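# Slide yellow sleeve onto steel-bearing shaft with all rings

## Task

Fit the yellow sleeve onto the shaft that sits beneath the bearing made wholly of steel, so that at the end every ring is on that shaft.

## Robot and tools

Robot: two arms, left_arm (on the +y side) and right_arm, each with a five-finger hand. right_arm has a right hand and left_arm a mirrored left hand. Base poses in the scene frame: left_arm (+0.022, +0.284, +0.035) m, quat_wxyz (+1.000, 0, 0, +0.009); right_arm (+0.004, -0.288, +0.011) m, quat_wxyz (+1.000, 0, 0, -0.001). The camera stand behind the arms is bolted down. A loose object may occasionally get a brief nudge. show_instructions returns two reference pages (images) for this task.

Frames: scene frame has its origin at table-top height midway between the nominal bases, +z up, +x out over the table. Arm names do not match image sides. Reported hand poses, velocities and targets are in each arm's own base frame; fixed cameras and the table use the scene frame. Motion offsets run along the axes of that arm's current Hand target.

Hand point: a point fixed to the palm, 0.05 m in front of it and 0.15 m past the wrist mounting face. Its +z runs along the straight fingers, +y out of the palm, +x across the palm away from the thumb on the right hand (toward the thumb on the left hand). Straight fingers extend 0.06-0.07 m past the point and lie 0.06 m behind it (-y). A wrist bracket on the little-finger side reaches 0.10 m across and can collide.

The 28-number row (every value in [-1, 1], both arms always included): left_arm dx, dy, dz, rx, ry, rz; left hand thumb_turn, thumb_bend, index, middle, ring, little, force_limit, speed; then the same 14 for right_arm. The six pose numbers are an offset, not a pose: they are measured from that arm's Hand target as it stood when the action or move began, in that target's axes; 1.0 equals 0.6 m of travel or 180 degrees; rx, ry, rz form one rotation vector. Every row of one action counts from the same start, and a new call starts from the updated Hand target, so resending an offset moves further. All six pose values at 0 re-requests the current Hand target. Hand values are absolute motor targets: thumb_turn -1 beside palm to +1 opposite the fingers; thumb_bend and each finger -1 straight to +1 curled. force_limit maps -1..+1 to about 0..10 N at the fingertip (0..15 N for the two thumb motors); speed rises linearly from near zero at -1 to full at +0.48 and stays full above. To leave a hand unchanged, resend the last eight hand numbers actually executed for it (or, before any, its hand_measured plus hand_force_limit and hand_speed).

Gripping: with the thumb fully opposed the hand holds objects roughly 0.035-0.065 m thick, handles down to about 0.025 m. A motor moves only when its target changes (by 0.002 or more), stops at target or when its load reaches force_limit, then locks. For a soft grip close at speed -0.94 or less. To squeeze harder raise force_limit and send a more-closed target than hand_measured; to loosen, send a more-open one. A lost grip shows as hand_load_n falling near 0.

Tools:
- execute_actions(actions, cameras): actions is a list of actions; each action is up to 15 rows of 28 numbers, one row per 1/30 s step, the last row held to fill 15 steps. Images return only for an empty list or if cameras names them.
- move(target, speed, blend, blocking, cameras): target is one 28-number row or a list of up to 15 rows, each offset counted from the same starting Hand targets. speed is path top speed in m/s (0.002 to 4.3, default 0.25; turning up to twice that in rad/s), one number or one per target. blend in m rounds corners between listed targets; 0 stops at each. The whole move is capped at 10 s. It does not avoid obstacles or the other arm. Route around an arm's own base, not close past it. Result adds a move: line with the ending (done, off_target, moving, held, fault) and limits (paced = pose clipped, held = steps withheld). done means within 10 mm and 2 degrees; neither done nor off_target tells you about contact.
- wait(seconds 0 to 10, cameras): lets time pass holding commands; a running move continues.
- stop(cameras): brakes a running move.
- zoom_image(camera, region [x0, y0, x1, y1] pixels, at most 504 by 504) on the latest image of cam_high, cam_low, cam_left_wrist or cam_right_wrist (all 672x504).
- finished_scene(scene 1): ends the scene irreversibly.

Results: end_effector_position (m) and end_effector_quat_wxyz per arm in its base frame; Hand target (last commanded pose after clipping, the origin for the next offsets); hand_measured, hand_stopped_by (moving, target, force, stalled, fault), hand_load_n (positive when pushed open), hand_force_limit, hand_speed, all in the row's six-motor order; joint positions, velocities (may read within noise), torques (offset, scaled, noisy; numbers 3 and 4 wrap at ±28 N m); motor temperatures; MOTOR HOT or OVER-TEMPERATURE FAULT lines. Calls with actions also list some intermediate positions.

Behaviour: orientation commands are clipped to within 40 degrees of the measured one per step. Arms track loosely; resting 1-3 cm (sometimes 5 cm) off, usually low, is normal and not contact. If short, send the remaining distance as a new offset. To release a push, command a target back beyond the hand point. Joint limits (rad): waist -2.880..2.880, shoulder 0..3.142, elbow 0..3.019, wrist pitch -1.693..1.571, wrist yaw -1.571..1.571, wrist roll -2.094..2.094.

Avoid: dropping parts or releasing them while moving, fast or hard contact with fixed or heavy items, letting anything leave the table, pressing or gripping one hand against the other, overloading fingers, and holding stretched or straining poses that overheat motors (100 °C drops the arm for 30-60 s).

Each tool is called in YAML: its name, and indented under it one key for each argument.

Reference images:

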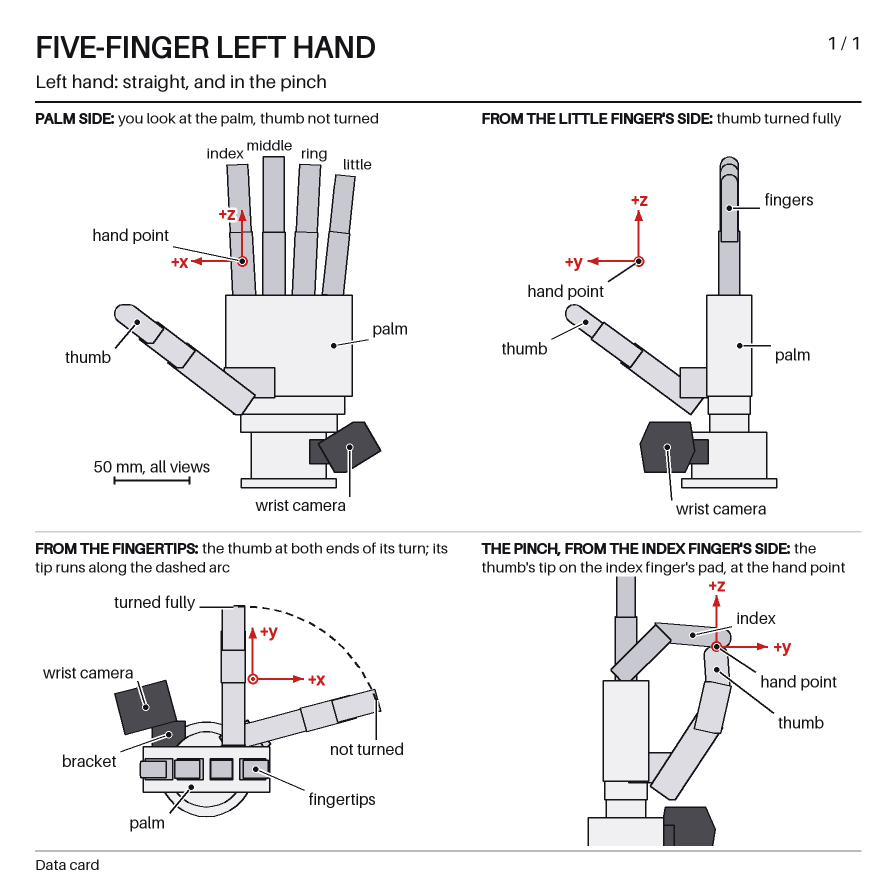

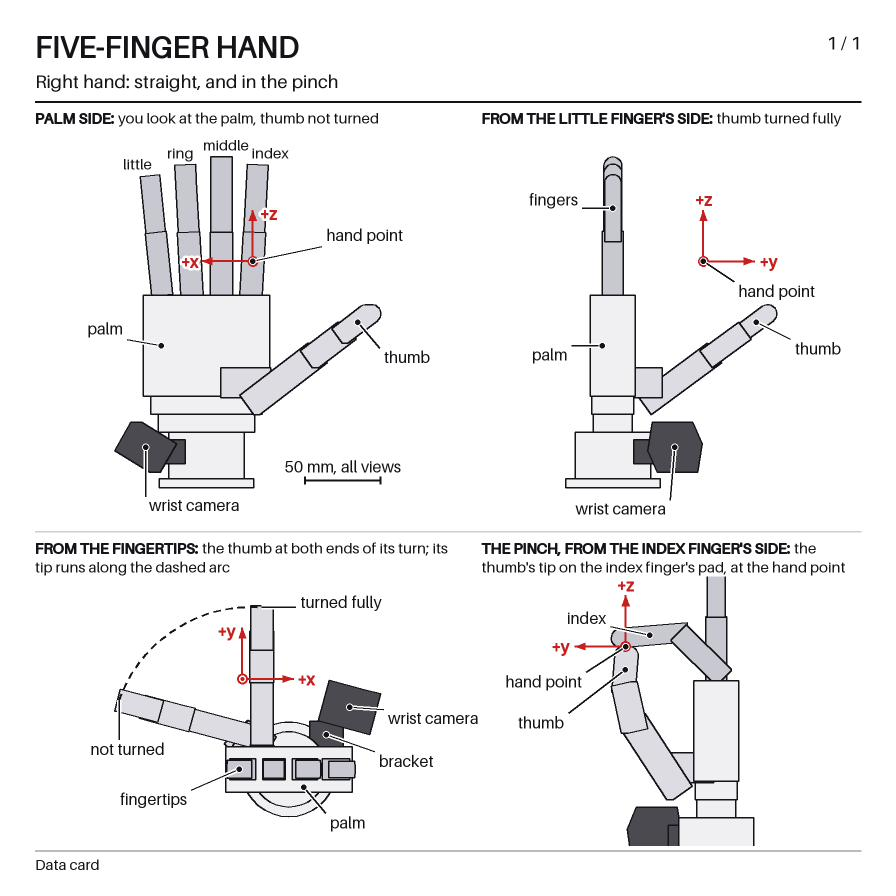

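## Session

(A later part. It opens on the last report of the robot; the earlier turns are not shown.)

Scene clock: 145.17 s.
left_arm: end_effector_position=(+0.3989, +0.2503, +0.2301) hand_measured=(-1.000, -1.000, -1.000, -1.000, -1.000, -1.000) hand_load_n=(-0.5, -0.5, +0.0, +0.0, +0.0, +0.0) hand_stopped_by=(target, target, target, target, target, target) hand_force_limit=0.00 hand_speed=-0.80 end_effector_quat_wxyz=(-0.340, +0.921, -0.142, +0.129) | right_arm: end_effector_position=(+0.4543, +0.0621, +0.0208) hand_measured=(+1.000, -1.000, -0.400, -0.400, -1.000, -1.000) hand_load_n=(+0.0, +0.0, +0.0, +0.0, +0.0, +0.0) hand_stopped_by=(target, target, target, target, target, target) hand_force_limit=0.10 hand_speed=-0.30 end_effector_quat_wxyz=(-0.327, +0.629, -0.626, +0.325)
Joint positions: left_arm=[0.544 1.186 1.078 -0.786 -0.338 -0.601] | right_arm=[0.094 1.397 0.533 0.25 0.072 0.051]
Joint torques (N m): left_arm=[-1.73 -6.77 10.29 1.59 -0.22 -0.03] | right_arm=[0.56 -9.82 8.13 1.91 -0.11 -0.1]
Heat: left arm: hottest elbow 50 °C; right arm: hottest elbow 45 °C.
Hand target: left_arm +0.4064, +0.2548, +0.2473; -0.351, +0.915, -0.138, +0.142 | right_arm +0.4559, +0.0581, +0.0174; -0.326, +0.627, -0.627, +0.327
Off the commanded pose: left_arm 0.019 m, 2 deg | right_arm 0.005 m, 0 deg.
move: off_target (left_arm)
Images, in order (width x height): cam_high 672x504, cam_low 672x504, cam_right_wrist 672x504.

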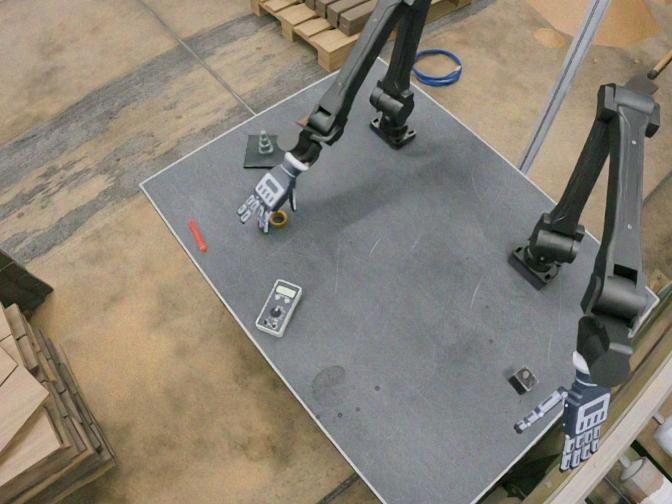

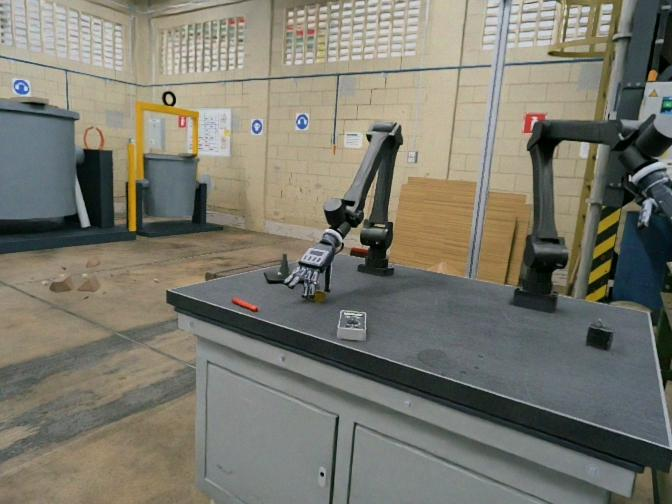

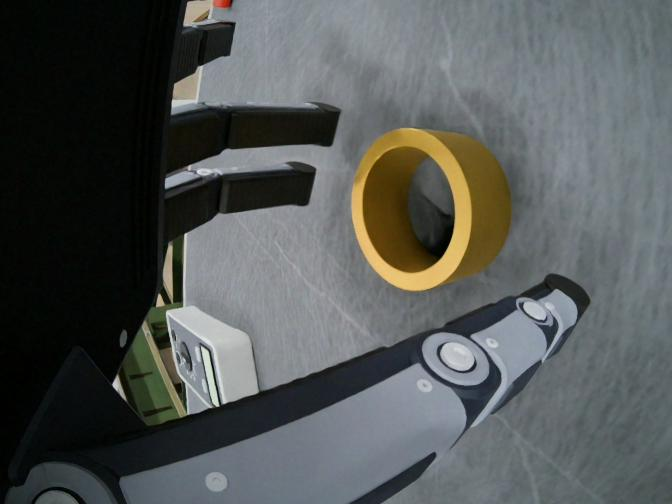

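move:
  target:
    - [0,0,0,0,0,0,-1,-1,-1,-1,-1,-1,0,-0.8,0.0077,0.0153,0.009,0,0,0,1,-1,-0.4,-0.4,-1,-1,0.1,-0.3]
  speed: 0.05
  cameras: ["cam_low","cam_high","cam_right_wrist"]

zoom_image:
  camera: "cam_low"
  region: [280, 240, 350, 310]

zoom_image:
  camera: "cam_right_wrist"
  region: [300, 90, 552, 342]

Scene clock: 148.27 s.
left_arm: end_effector_position=(+0.3989, +0.2503, +0.2301) hand_measured=(-1.000, -1.000, -1.000, -1.000, -1.000, -1.000) hand_load_n=(+0.0, +0.0, +0.0, +0.0, +0.0, +0.0) hand_stopped_by=(target, target, target, target, target, target) hand_force_limit=0.00 hand_speed=-0.80 end_effector_quat_wxyz=(-0.340, +0.921, -0.142, +0.129) | right_arm: end_effector_position=(+0.4541, +0.0599, +0.0115) hand_measured=(+1.000, -1.000, -0.400, -0.400, -1.000, -1.000) hand_load_n=(+0.0, +0.0, +0.0, +0.0, +0.0, +0.0) hand_stopped_by=(target, target, target, target, target, target) hand_force_limit=0.10 hand_speed=-0.30 end_effector_quat_wxyz=(-0.329, +0.628, -0.626, +0.324)
Joint positions: left_arm=[0.544 1.186 1.078 -0.786 -0.338 -0.601] | right_arm=[0.085 1.426 0.521 0.293 0.061 0.05]
Joint torques (N m): left_arm=[-1.73 -6.89 10.28 1.59 -0.22 -0.05] | right_arm=[-0.73 -9.64 7.76 1.99 -0.11 -0.18]
Heat: left arm: hottest elbow 50 °C; right arm: hottest elbow 45 °C.
Hand target: left_arm +0.4064, +0.2548, +0.2473; -0.351, +0.915, -0.138, +0.142 | right_arm +0.4550, +0.0533, +0.0067; -0.326, +0.627, -0.628, +0.327
Off the commanded pose: left_arm 0.019 m, 2 deg | right_arm 0.008 m, 0 deg.
move: off_target (left_arm)
Images, in order (width x height): cam_high 672x504, cam_low 672x504, cam_right_wrist 672x504.

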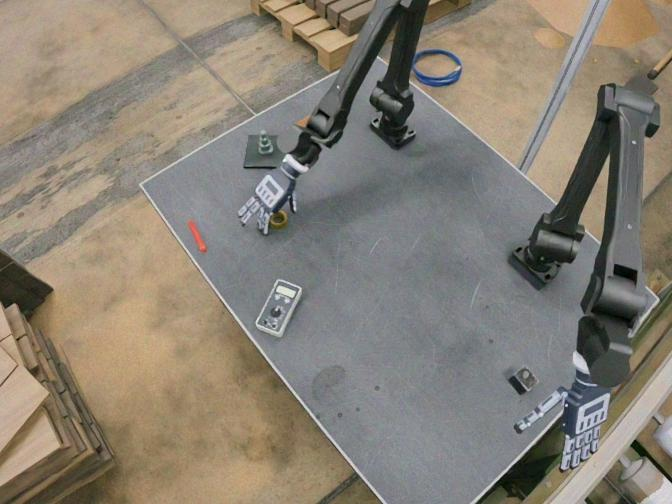

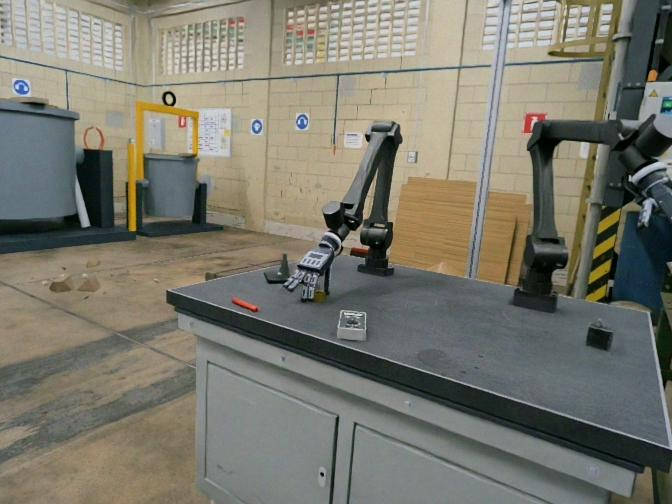

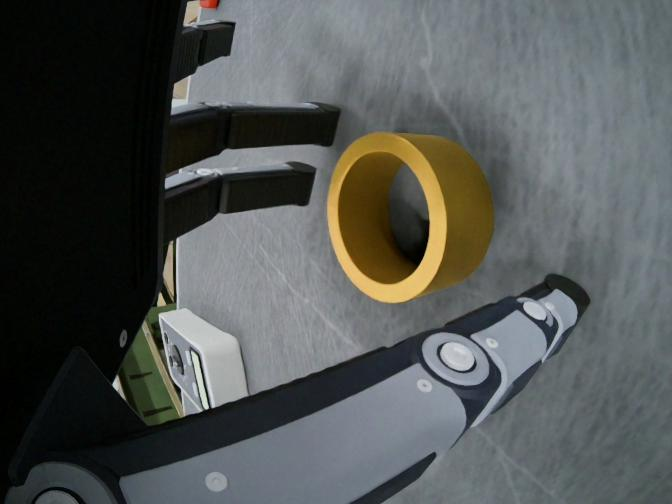

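Scaled by 7.200 from the camera's 672x504 image, which has a finer 960x720 frame.

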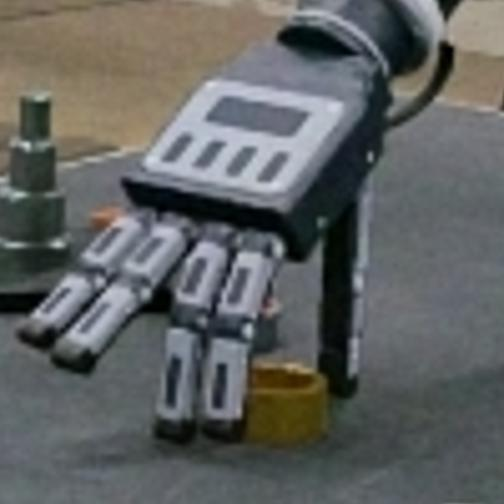

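Scaled by 2.000 from the camera's 672x504 image, which has a finer 960x720 frame.

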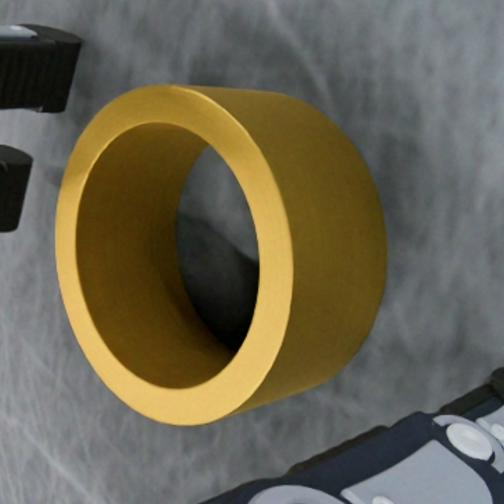

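move:
  target:
    - [0,0,0,0,0,0,-1,-1,-1,-1,-1,-1,0,-0.8,0.0145,-0.0015,-0.0012,0,0,0,1,-1,-0.4,-0.4,-1,-1,0.1,-0.3]
  speed: 0.05
  cameras: ["cam_right_wrist"]

zoom_image:
  camera: "cam_right_wrist"
  region: [300, 90, 552, 342]

Scene clock: 149.50 s.
left_arm: end_effector_position=(+0.3989, +0.2503, +0.2301) hand_measured=(-1.000, -1.000, -1.000, -1.000, -1.000, -1.000) hand_load_n=(+0.0, +0.0, +0.0, +0.0, +0.0, +0.0) hand_stopped_by=(target, target, target, target, target, target) hand_force_limit=0.00 hand_speed=-0.80 end_effector_quat_wxyz=(-0.340, +0.921, -0.142, +0.129) | right_arm: end_effector_position=(+0.4547, +0.0514, +0.0116) hand_measured=(+1.000, -1.000, -0.400, -0.400, -1.000, -1.000) hand_load_n=(+0.0, +0.0, -0.5, +0.0, +0.0, -0.5) hand_stopped_by=(target, target, target, target, target, target) hand_force_limit=0.10 hand_speed=-0.30 end_effector_quat_wxyz=(-0.330, +0.627, -0.627, +0.323)
Joint positions: left_arm=[0.544 1.186 1.078 -0.786 -0.338 -0.601] | right_arm=[0.058 1.426 0.521 0.294 0.04 0.037]
Joint torques (N m): left_arm=[-1.73 -6.89 10.28 1.59 -0.22 -0.05] | right_arm=[-0.5 -10.52 7.68 1.8 -0.12 -0.16]
Heat: left arm: hottest elbow 50 °C; right arm: hottest elbow 45 °C.
Hand target: left_arm +0.4064, +0.2548, +0.2473; -0.351, +0.915, -0.138, +0.142 | right_arm +0.4549, +0.0447, +0.0079; -0.326, +0.627, -0.627, +0.327
Off the commanded pose: left_arm 0.019 m, 2 deg | right_arm 0.008 m, 1 deg.
move: off_target (left_arm)
Images, in order (width x height): cam_right_wrist 672x504.

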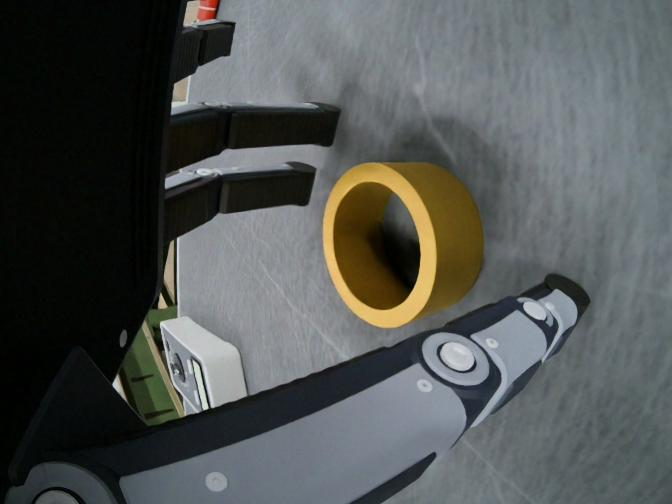

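Scaled by 2.000 from the camera's 672x504 image, which has a finer 960x720 frame.

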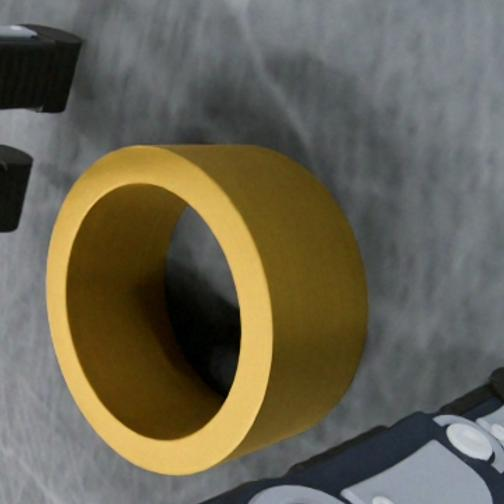

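move:
  target:
    - [0,0,0,0,0,0,-1,-1,-1,-1,-1,-1,0,-0.8,0,0,0,0,0,0,1,-0.4,0.15,0.15,-1,-1,-0.1,-0.75]
  speed: 0.05
  cameras: ["cam_right_wrist","cam_low"]

zoom_image:
  camera: "cam_right_wrist"
  region: [300, 90, 552, 342]

zoom_image:
  camera: "cam_low"
  region: [280, 240, 350, 310]

Scene clock: 150.73 s.
left_arm: end_effector_position=(+0.3989, +0.2503, +0.2301) hand_measured=(-1.000, -1.000, -1.000, -1.000, -1.000, -1.000) hand_load_n=(+0.0, +0.0, +0.0, +0.0, +0.0, +0.0) hand_stopped_by=(target, target, target, target, target, target) hand_force_limit=0.00 hand_speed=-0.80 end_effector_quat_wxyz=(-0.340, +0.921, -0.142, +0.129) | right_arm: end_effector_position=(+0.4547, +0.0511, +0.0115) hand_measured=(+1.000, -0.770, +0.036, +0.058, -1.000, -1.000) hand_load_n=(+1.0, +10.0, +4.0, +6.5, +0.0, +0.0) hand_stopped_by=(target, force, force, force, target, target) hand_force_limit=-0.10 hand_speed=-0.75 end_effector_quat_wxyz=(-0.329, +0.628, -0.627, +0.324)
Joint positions: left_arm=[0.544 1.186 1.078 -0.786 -0.338 -0.601] | right_arm=[0.058 1.426 0.521 0.294 0.04 0.035]
Joint torques (N m): left_arm=[-1.67 -6.83 10.3 1.61 -0.21 -0.06] | right_arm=[0.21 -10.52 7.66 1.74 -0.13 -0.17]
Heat: left arm: hottest elbow 50 °C; right arm: hottest elbow 45 °C.
Hand target: left_arm +0.4064, +0.2548, +0.2473; -0.351, +0.915, -0.138, +0.142 | right_arm +0.4549, +0.0446, +0.0079; -0.326, +0.627, -0.627, +0.327
Off the commanded pose: left_arm 0.019 m, 2 deg | right_arm 0.007 m, 0 deg.
move: off_target (left_arm)
Images, in order (width x height): cam_low 672x504, cam_right_wrist 672x504.

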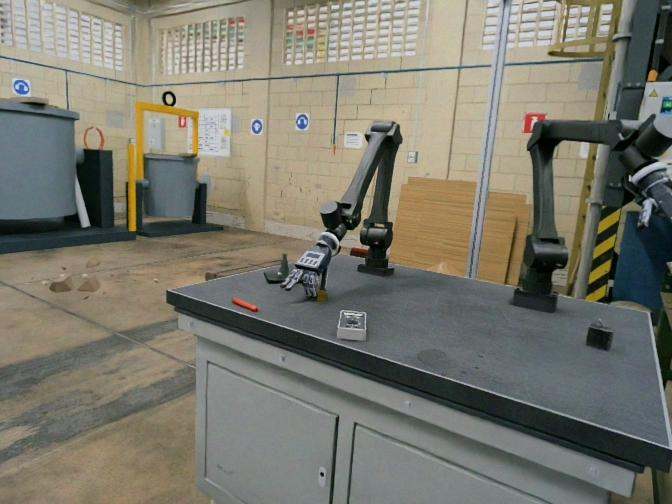

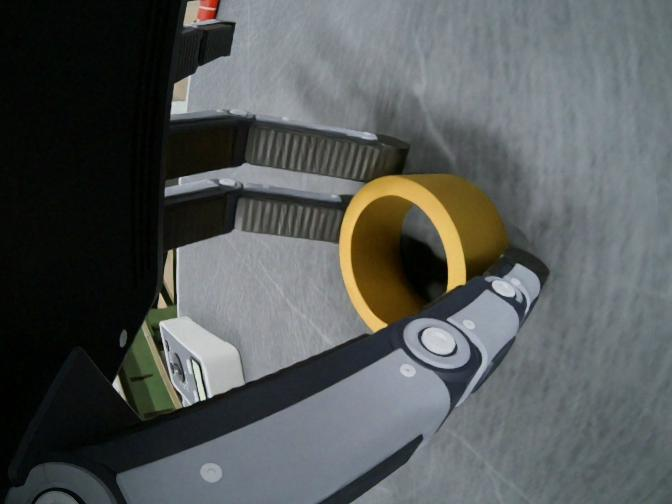

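Scaled by 2.000 from the camera's 672x504 image, which has a finer 960x720 frame.

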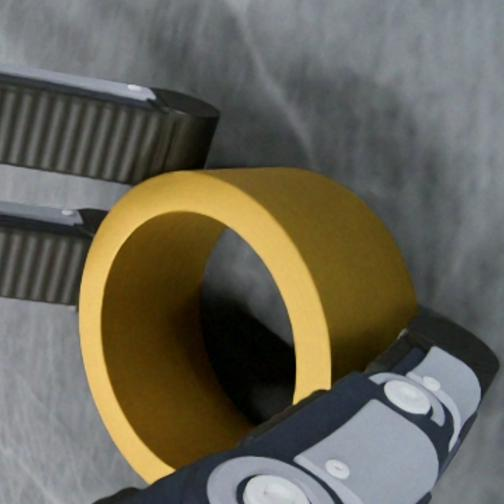

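Scaled by 7.200 from the camera's 672x504 image, which has a finer 960x720 frame.

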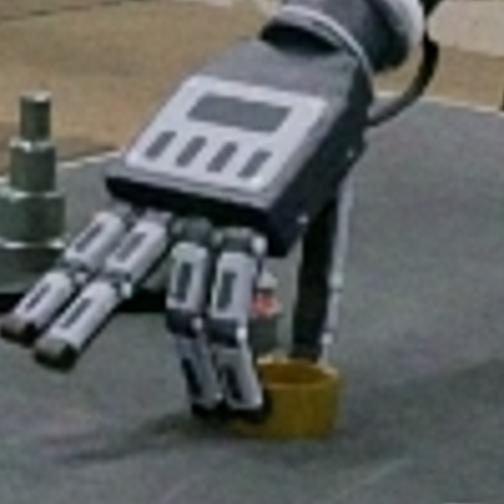

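move:
  target:
    - [0,0,0,0,0,0,-1,-1,-1,-1,-1,-1,0,-0.8,-0.0017,-0.1557,-0.0683,0,0,0,1,-0.4,0.15,0.15,-1,-1,-0.1,-0.75]
    - [0,0,0,0,0,0,-1,-1,-1,-1,-1,-1,0,-0.8,0.371,-0.11,-0.2702,0,0,0,1,-0.4,0.15,0.15,-1,-1,-0.1,-0.75]
  speed: [0.1,0.15]
  blend: [0.02,0]
  cameras: ["cam_right_wrist","cam_low","cam_high"]

zoom_image:
  camera: "cam_right_wrist"
  region: [300, 90, 600, 390]

zoom_image:
  camera: "cam_low"
  region: [240, 200, 320, 290]

zoom_image:
  camera: "cam_high"
  region: [215, 85, 305, 195]

Scene clock: 155.20 s.
left_arm: end_effector_position=(+0.3989, +0.2503, +0.2301) hand_measured=(-1.000, -1.000, -1.000, -1.000, -1.000, -1.000) hand_load_n=(+0.0, -0.5, +0.0, +0.0, +0.0, +0.0) hand_stopped_by=(target, target, target, target, target, target) hand_force_limit=0.00 hand_speed=-0.80 end_effector_quat_wxyz=(-0.340, +0.921, -0.142, +0.129) | right_arm: end_effector_position=(+0.3439, -0.1582, +0.1248) hand_measured=(+1.000, -0.770, +0.036, +0.058, -1.000, -1.000) hand_load_n=(+1.0, +10.5, +4.5, +6.0, +0.0, +0.0) hand_stopped_by=(target, force, force, force, target, target) hand_force_limit=-0.10 hand_speed=-0.75 end_effector_quat_wxyz=(-0.325, +0.629, -0.641, +0.298)
Joint positions: left_arm=[0.544 1.186 1.078 -0.786 -0.338 -0.601] | right_arm=[-0.711 1.067 0.659 -0.402 -0.567 -0.46]
Joint torques (N m): left_arm=[-1.73 -6.89 10.29 1.58 -0.22 -0.04] | right_arm=[-0.32 -7.88 16.61 0.85 -0.49 -0.12]
Heat: left arm: hottest elbow 50 °C; right arm: hottest elbow 45 °C.
Hand target: left_arm +0.4064, +0.2548, +0.2473; -0.351, +0.915, -0.138, +0.142 | right_arm +0.3599, -0.1778, +0.1551; -0.326, +0.627, -0.627, +0.327
Off the commanded pose: left_arm 0.019 m, 2 deg | right_arm 0.039 m, 4 deg.
move: off_target (left_arm, right_arm)
Images, in order (width x height): cam_high 672x504, cam_low 672x504, cam_right_wrist 672x504.

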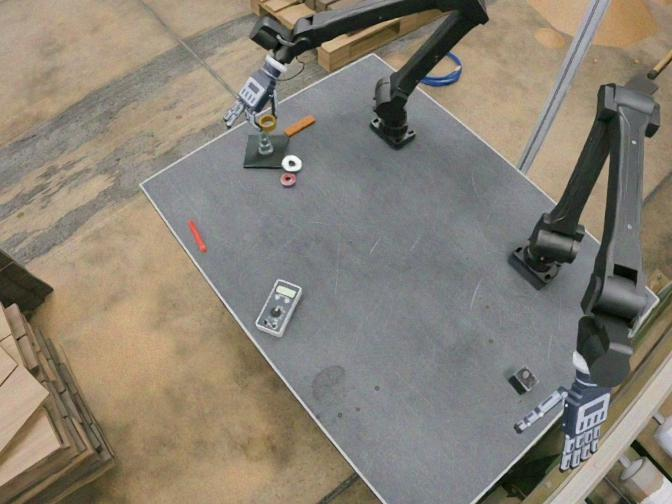

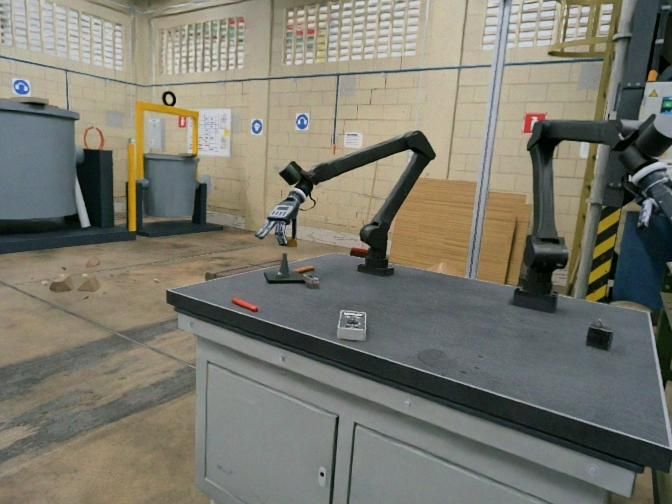

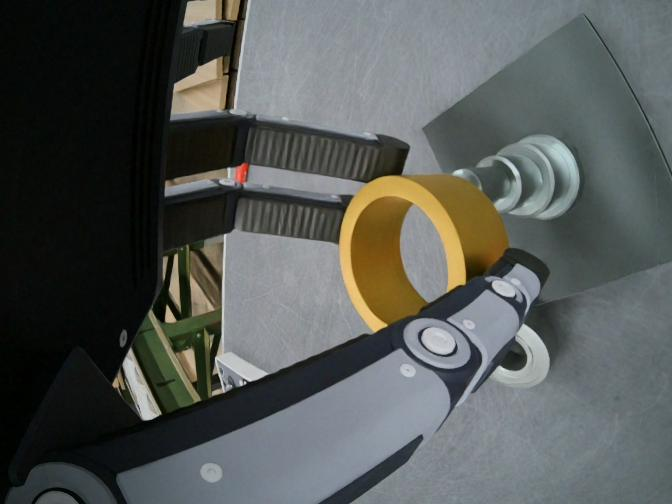

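Scaled by 1.680 from the camera's 672x504 image, which has a finer 960x720 frame.

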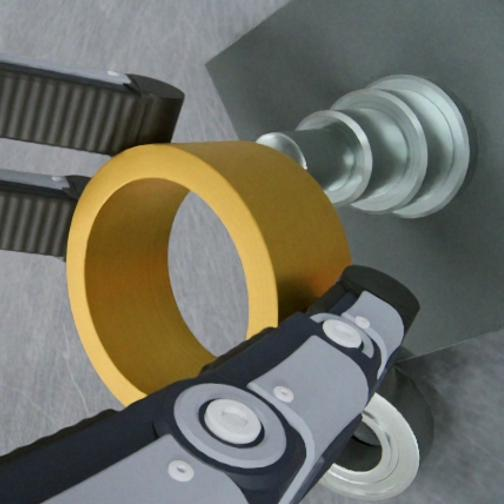

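Scaled by 5.600 from the camera's 672x504 image, which has a finer 960x720 frame.

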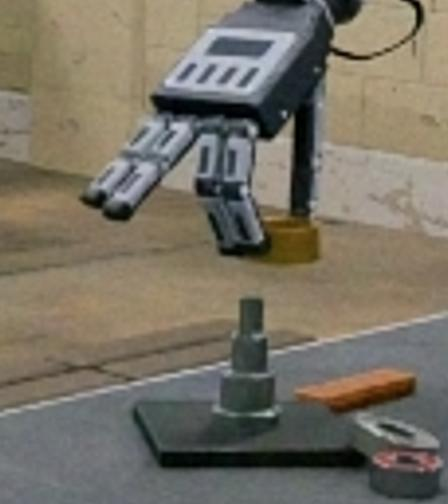

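Scaled by 4.582 from the camera's 672x504 image, which has a finer 960x720 frame.

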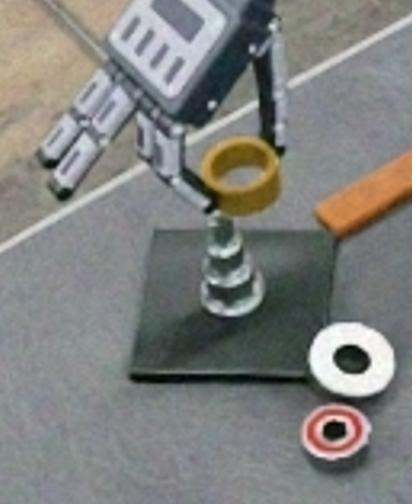

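move:
  target:
    - [0,0,0,0,0,0,-1,-1,-1,-1,-1,-1,0,-0.8,0.0133,-0.0077,0.0109,0,0,0,1,-0.4,0.15,0.15,-1,-1,-0.1,-0.75]
  speed: [0.08]
  cameras: ["cam_right_wrist","cam_low","cam_high"]

zoom_image:
  camera: "cam_right_wrist"
  region: [300, 90, 600, 390]

zoom_image:
  camera: "cam_low"
  region: [250, 220, 320, 290]

zoom_image:
  camera: "cam_high"
  region: [225, 85, 305, 175]

Scene clock: 157.60 s.
left_arm: end_effector_position=(+0.3989, +0.2503, +0.2301) hand_measured=(-1.000, -1.000, -1.000, -1.000, -1.000, -1.000) hand_load_n=(+0.0, +0.0, +0.0, +0.0, +0.0, +0.0) hand_stopped_by=(target, target, target, target, target, target) hand_force_limit=0.00 hand_speed=-0.80 end_effector_quat_wxyz=(-0.340, +0.921, -0.142, +0.129) | right_arm: end_effector_position=(+0.3499, -0.1640, +0.1269) hand_measured=(+1.000, -0.770, +0.036, +0.058, -1.000, -1.000) hand_load_n=(+1.0, +10.5, +4.0, +6.0, +0.0, +0.0) hand_stopped_by=(target, force, force, force, target, target) hand_force_limit=-0.10 hand_speed=-0.75 end_effector_quat_wxyz=(-0.326, +0.629, -0.640, +0.297)
Joint positions: left_arm=[0.544 1.186 1.078 -0.786 -0.338 -0.601] | right_arm=[-0.713 1.092 0.682 -0.402 -0.57 -0.463]
Joint torques (N m): left_arm=[-1.73 -6.89 10.28 1.61 -0.23 -0.05] | right_arm=[-0.21 -7.53 16.69 1.2 -0.48 -0.14]
Heat: left arm: hottest elbow 50 °C; right arm: hottest elbow 45 °C.
Hand target: left_arm +0.4064, +0.2548, +0.2473; -0.351, +0.915, -0.138, +0.142 | right_arm +0.3678, -0.1858, +0.1551; -0.326, +0.627, -0.627, +0.327
Off the commanded pose: left_arm 0.019 m, 2 deg | right_arm 0.040 m, 4 deg.
move: off_target (left_arm, right_arm)
Images, in order (width x height): cam_high 672x504, cam_low 672x504, cam_right_wrist 672x504.

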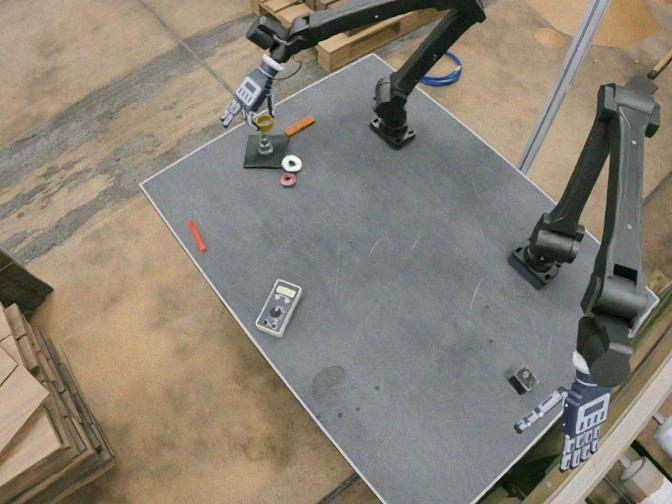

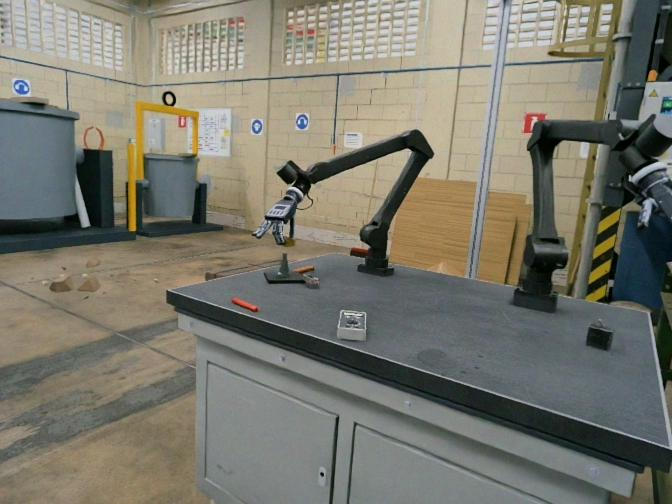

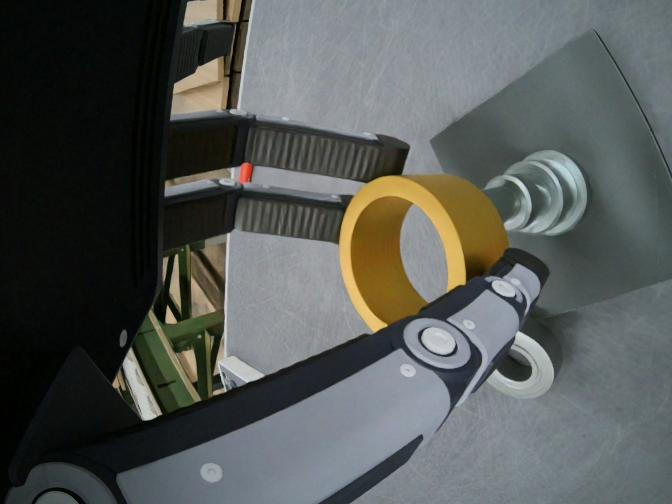

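Scaled by 1.680 from the camera's 672x504 image, which has a finer 960x720 frame.

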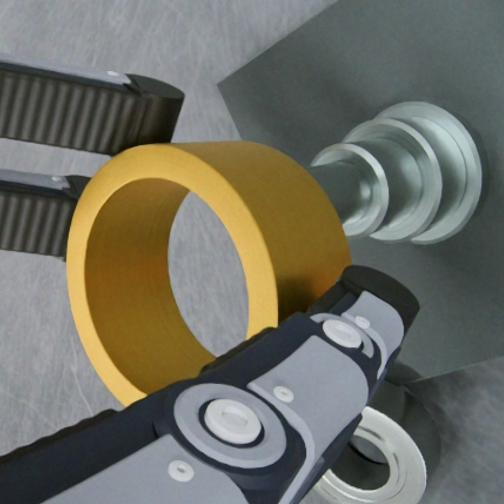

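Scaled by 7.200 from the camera's 672x504 image, which has a finer 960x720 frame.

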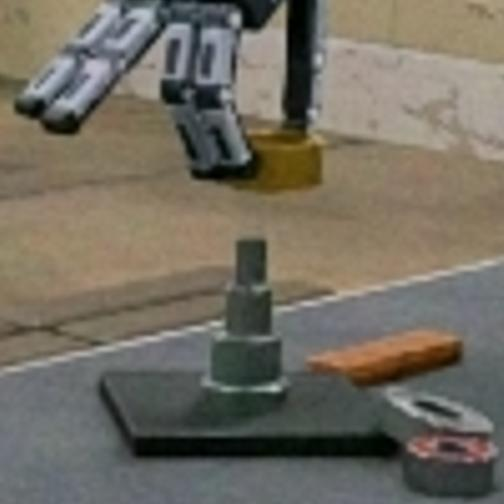

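Scaled by 5.600 from the camera's 672x504 image, which has a finer 960x720 frame.

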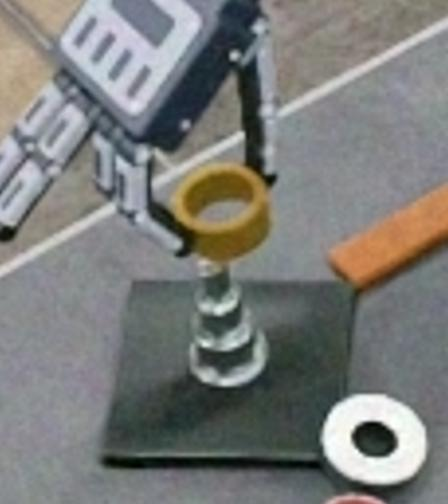

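move:
  target:
    - [0,0,0,0,0,0,-1,-1,-1,-1,-1,-1,0,-0.8,-0.0213,0.0697,0.0257,0,0,0,1,-0.4,0.15,0.15,-1,-1,-0.1,-0.75]
  speed: [0.08]
  cameras: ["cam_right_wrist","cam_low","cam_high"]

zoom_image:
  camera: "cam_right_wrist"
  region: [300, 90, 600, 390]

zoom_image:
  camera: "cam_low"
  region: [250, 220, 320, 290]

zoom_image:
  camera: "cam_high"
  region: [225, 85, 305, 175]

Scene clock: 159.93 s.
left_arm: end_effector_position=(+0.3989, +0.2503, +0.2301) hand_measured=(-1.000, -1.000, -1.000, -1.000, -1.000, -1.000) hand_load_n=(+0.0, +0.0, +0.0, +0.0, +0.0, +0.0) hand_stopped_by=(target, target, target, target, target, target) hand_force_limit=0.00 hand_speed=-0.80 end_effector_quat_wxyz=(-0.340, +0.921, -0.142, +0.129) | right_arm: end_effector_position=(+0.3531, -0.1668, +0.1097) hand_measured=(+1.000, -0.770, +0.036, +0.058, -1.000, -1.000) hand_load_n=(+1.5, +10.5, +4.0, +6.0, +0.0, +0.0) hand_stopped_by=(target, force, force, force, target, target) hand_force_limit=-0.10 hand_speed=-0.75 end_effector_quat_wxyz=(-0.327, +0.629, -0.630, +0.317)
Joint positions: left_arm=[0.544 1.186 1.078 -0.786 -0.338 -0.601] | right_arm=[-0.713 1.108 0.627 -0.286 -0.57 -0.463]
Joint torques (N m): left_arm=[-1.67 -6.77 10.3 1.54 -0.21 -0.04] | right_arm=[0.15 -7.82 10.67 1.83 -0.3 -0.1]
Heat: left arm: hottest elbow 50 °C; right arm: hottest elbow 46 °C.
Hand target: left_arm +0.4064, +0.2548, +0.2473; -0.351, +0.915, -0.138, +0.142 | right_arm +0.3564, -0.1730, +0.1119; -0.326, +0.627, -0.628, +0.327
Off the commanded pose: left_arm 0.019 m, 2 deg | right_arm 0.008 m, 1 deg.
move: off_target (left_arm)
Images, in order (width x height): cam_high 672x504, cam_low 672x504, cam_right_wrist 672x504.

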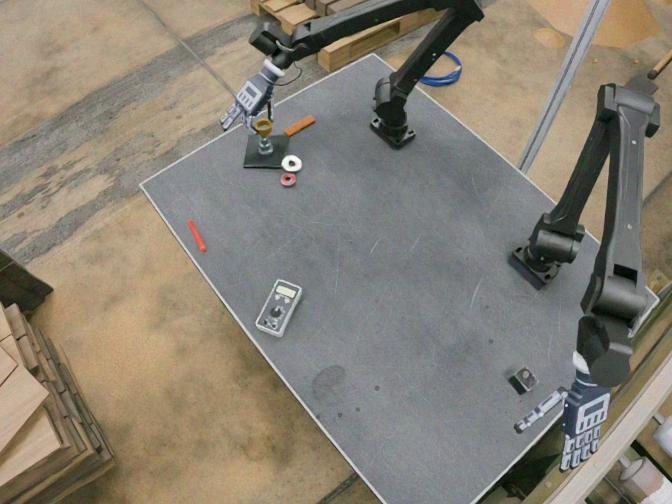

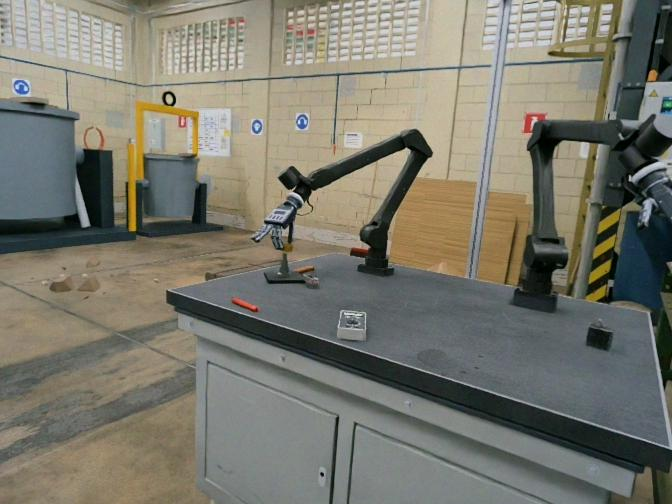

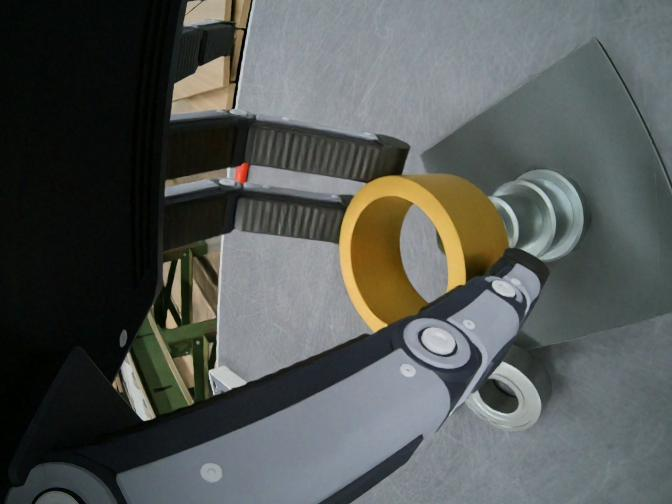

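Scaled by 1.680 from the camera's 672x504 image, which has a finer 960x720 frame.

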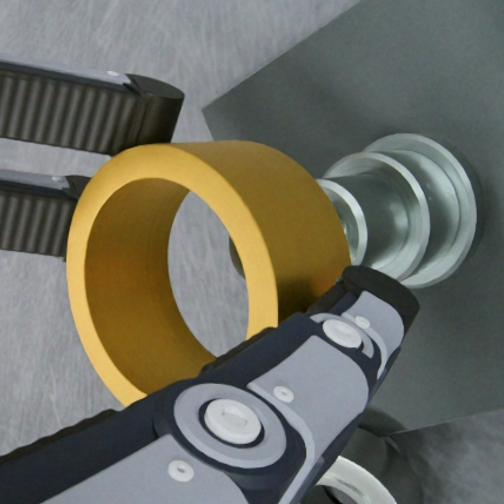

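Scaled by 7.200 from the camera's 672x504 image, which has a finer 960x720 frame.

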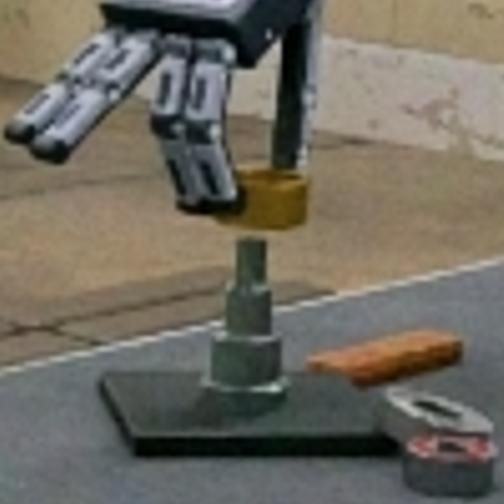

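Scaled by 5.600 from the camera's 672x504 image, which has a finer 960x720 frame.

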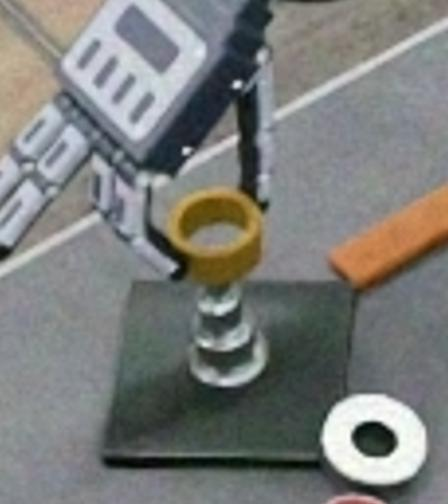

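move:
  target:
    - [0,0,0,0,0,0,-1,-1,-1,-1,-1,-1,0,-0.8,0,0.03,0.021,0,0,0,1,-0.4,0.15,0.15,-1,-1,-0.1,-0.75]
  speed: [0.05]
  cameras: ["cam_right_wrist","cam_low","cam_high"]

zoom_image:
  camera: "cam_right_wrist"
  region: [300, 90, 600, 390]

zoom_image:
  camera: "cam_low"
  region: [250, 220, 320, 290]

zoom_image:
  camera: "cam_high"
  region: [225, 85, 305, 175]

Scene clock: 162.50 s.
left_arm: end_effector_position=(+0.3989, +0.2503, +0.2301) hand_measured=(-1.000, -1.000, -1.000, -1.000, -1.000, -1.000) hand_load_n=(+0.0, +0.0, +0.0, +0.0, +0.0, +0.0) hand_stopped_by=(target, target, target, target, target, target) hand_force_limit=0.00 hand_speed=-0.80 end_effector_quat_wxyz=(-0.340, +0.921, -0.142, +0.129) | right_arm: end_effector_position=(+0.3538, -0.1674, +0.0893) hand_measured=(+1.000, -0.770, +0.036, +0.058, -1.000, -1.000) hand_load_n=(+1.0, +10.5, +4.0, +6.0, +0.0, -0.5) hand_stopped_by=(target, force, force, force, target, target) hand_force_limit=-0.10 hand_speed=-0.75 end_effector_quat_wxyz=(-0.327, +0.629, -0.629, +0.319)
Joint positions: left_arm=[0.544 1.186 1.078 -0.786 -0.338 -0.601] | right_arm=[-0.713 1.147 0.591 -0.208 -0.57 -0.463]
Joint torques (N m): left_arm=[-1.67 -6.89 10.29 1.58 -0.23 -0.04] | right_arm=[0.44 -7.71 10.25 1.83 -0.28 -0.06]
Heat: left arm: hottest elbow 50 °C; right arm: hottest elbow 46 °C.
Hand target: left_arm +0.4064, +0.2548, +0.2473; -0.351, +0.915, -0.138, +0.142 | right_arm +0.3564, -0.1730, +0.0900; -0.326, +0.627, -0.627, +0.327
Off the commanded pose: left_arm 0.019 m, 2 deg | right_arm 0.006 m, 1 deg.
move: off_target (left_arm)
Images, in order (width x height): cam_high 672x504, cam_low 672x504, cam_right_wrist 672x504.

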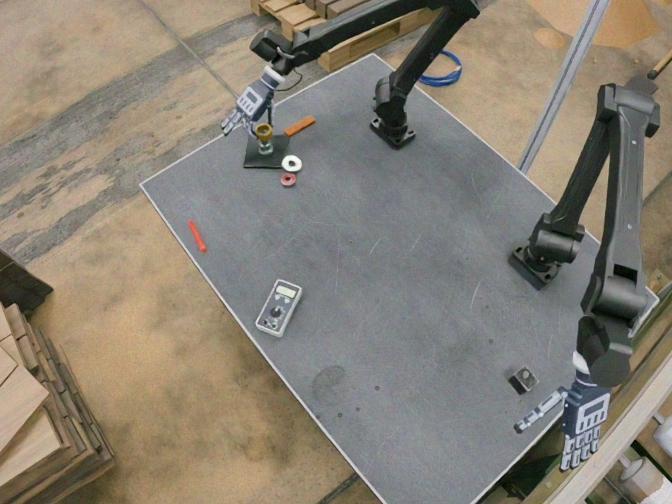

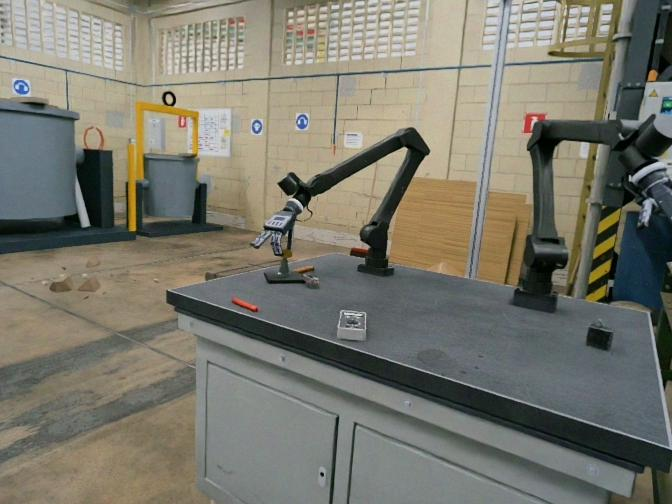

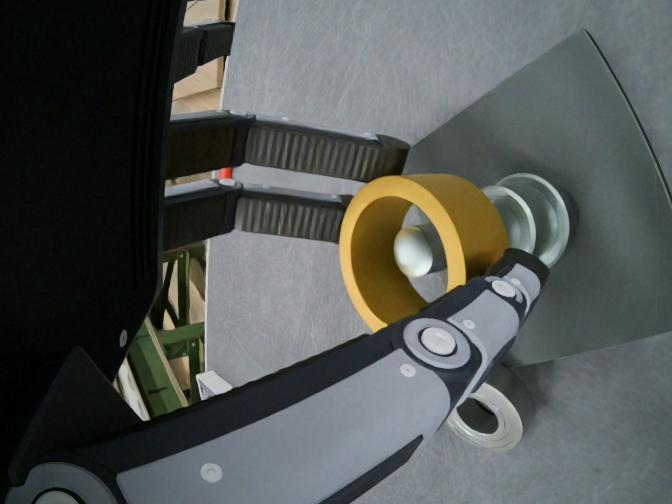

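Scaled by 1.680 from the camera's 672x504 image, which has a finer 960x720 frame.

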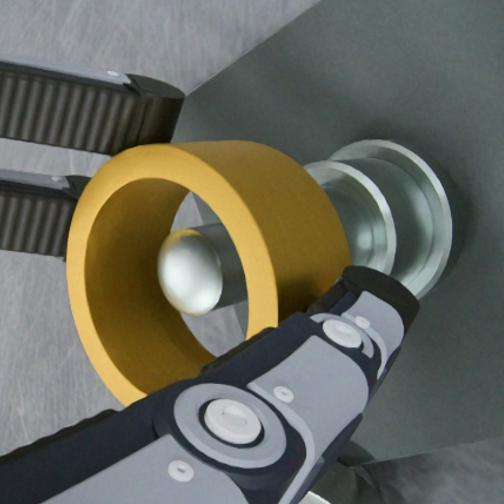

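Scaled by 7.200 from the camera's 672x504 image, which has a finer 960x720 frame.

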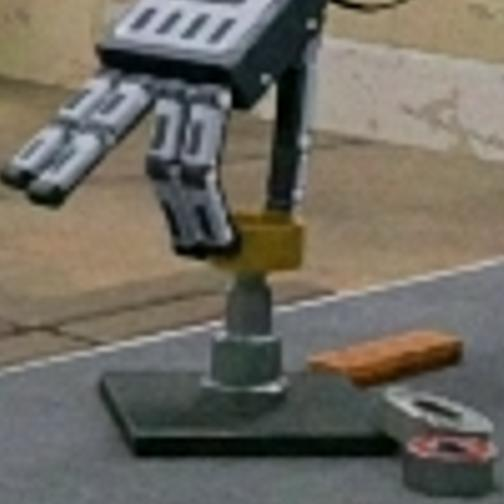

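Scaled by 5.600 from the camera's 672x504 image, which has a finer 960x720 frame.

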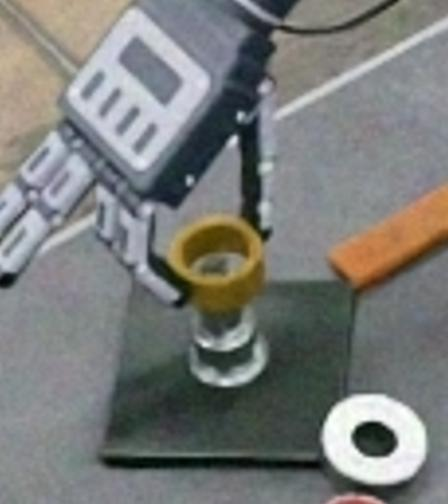

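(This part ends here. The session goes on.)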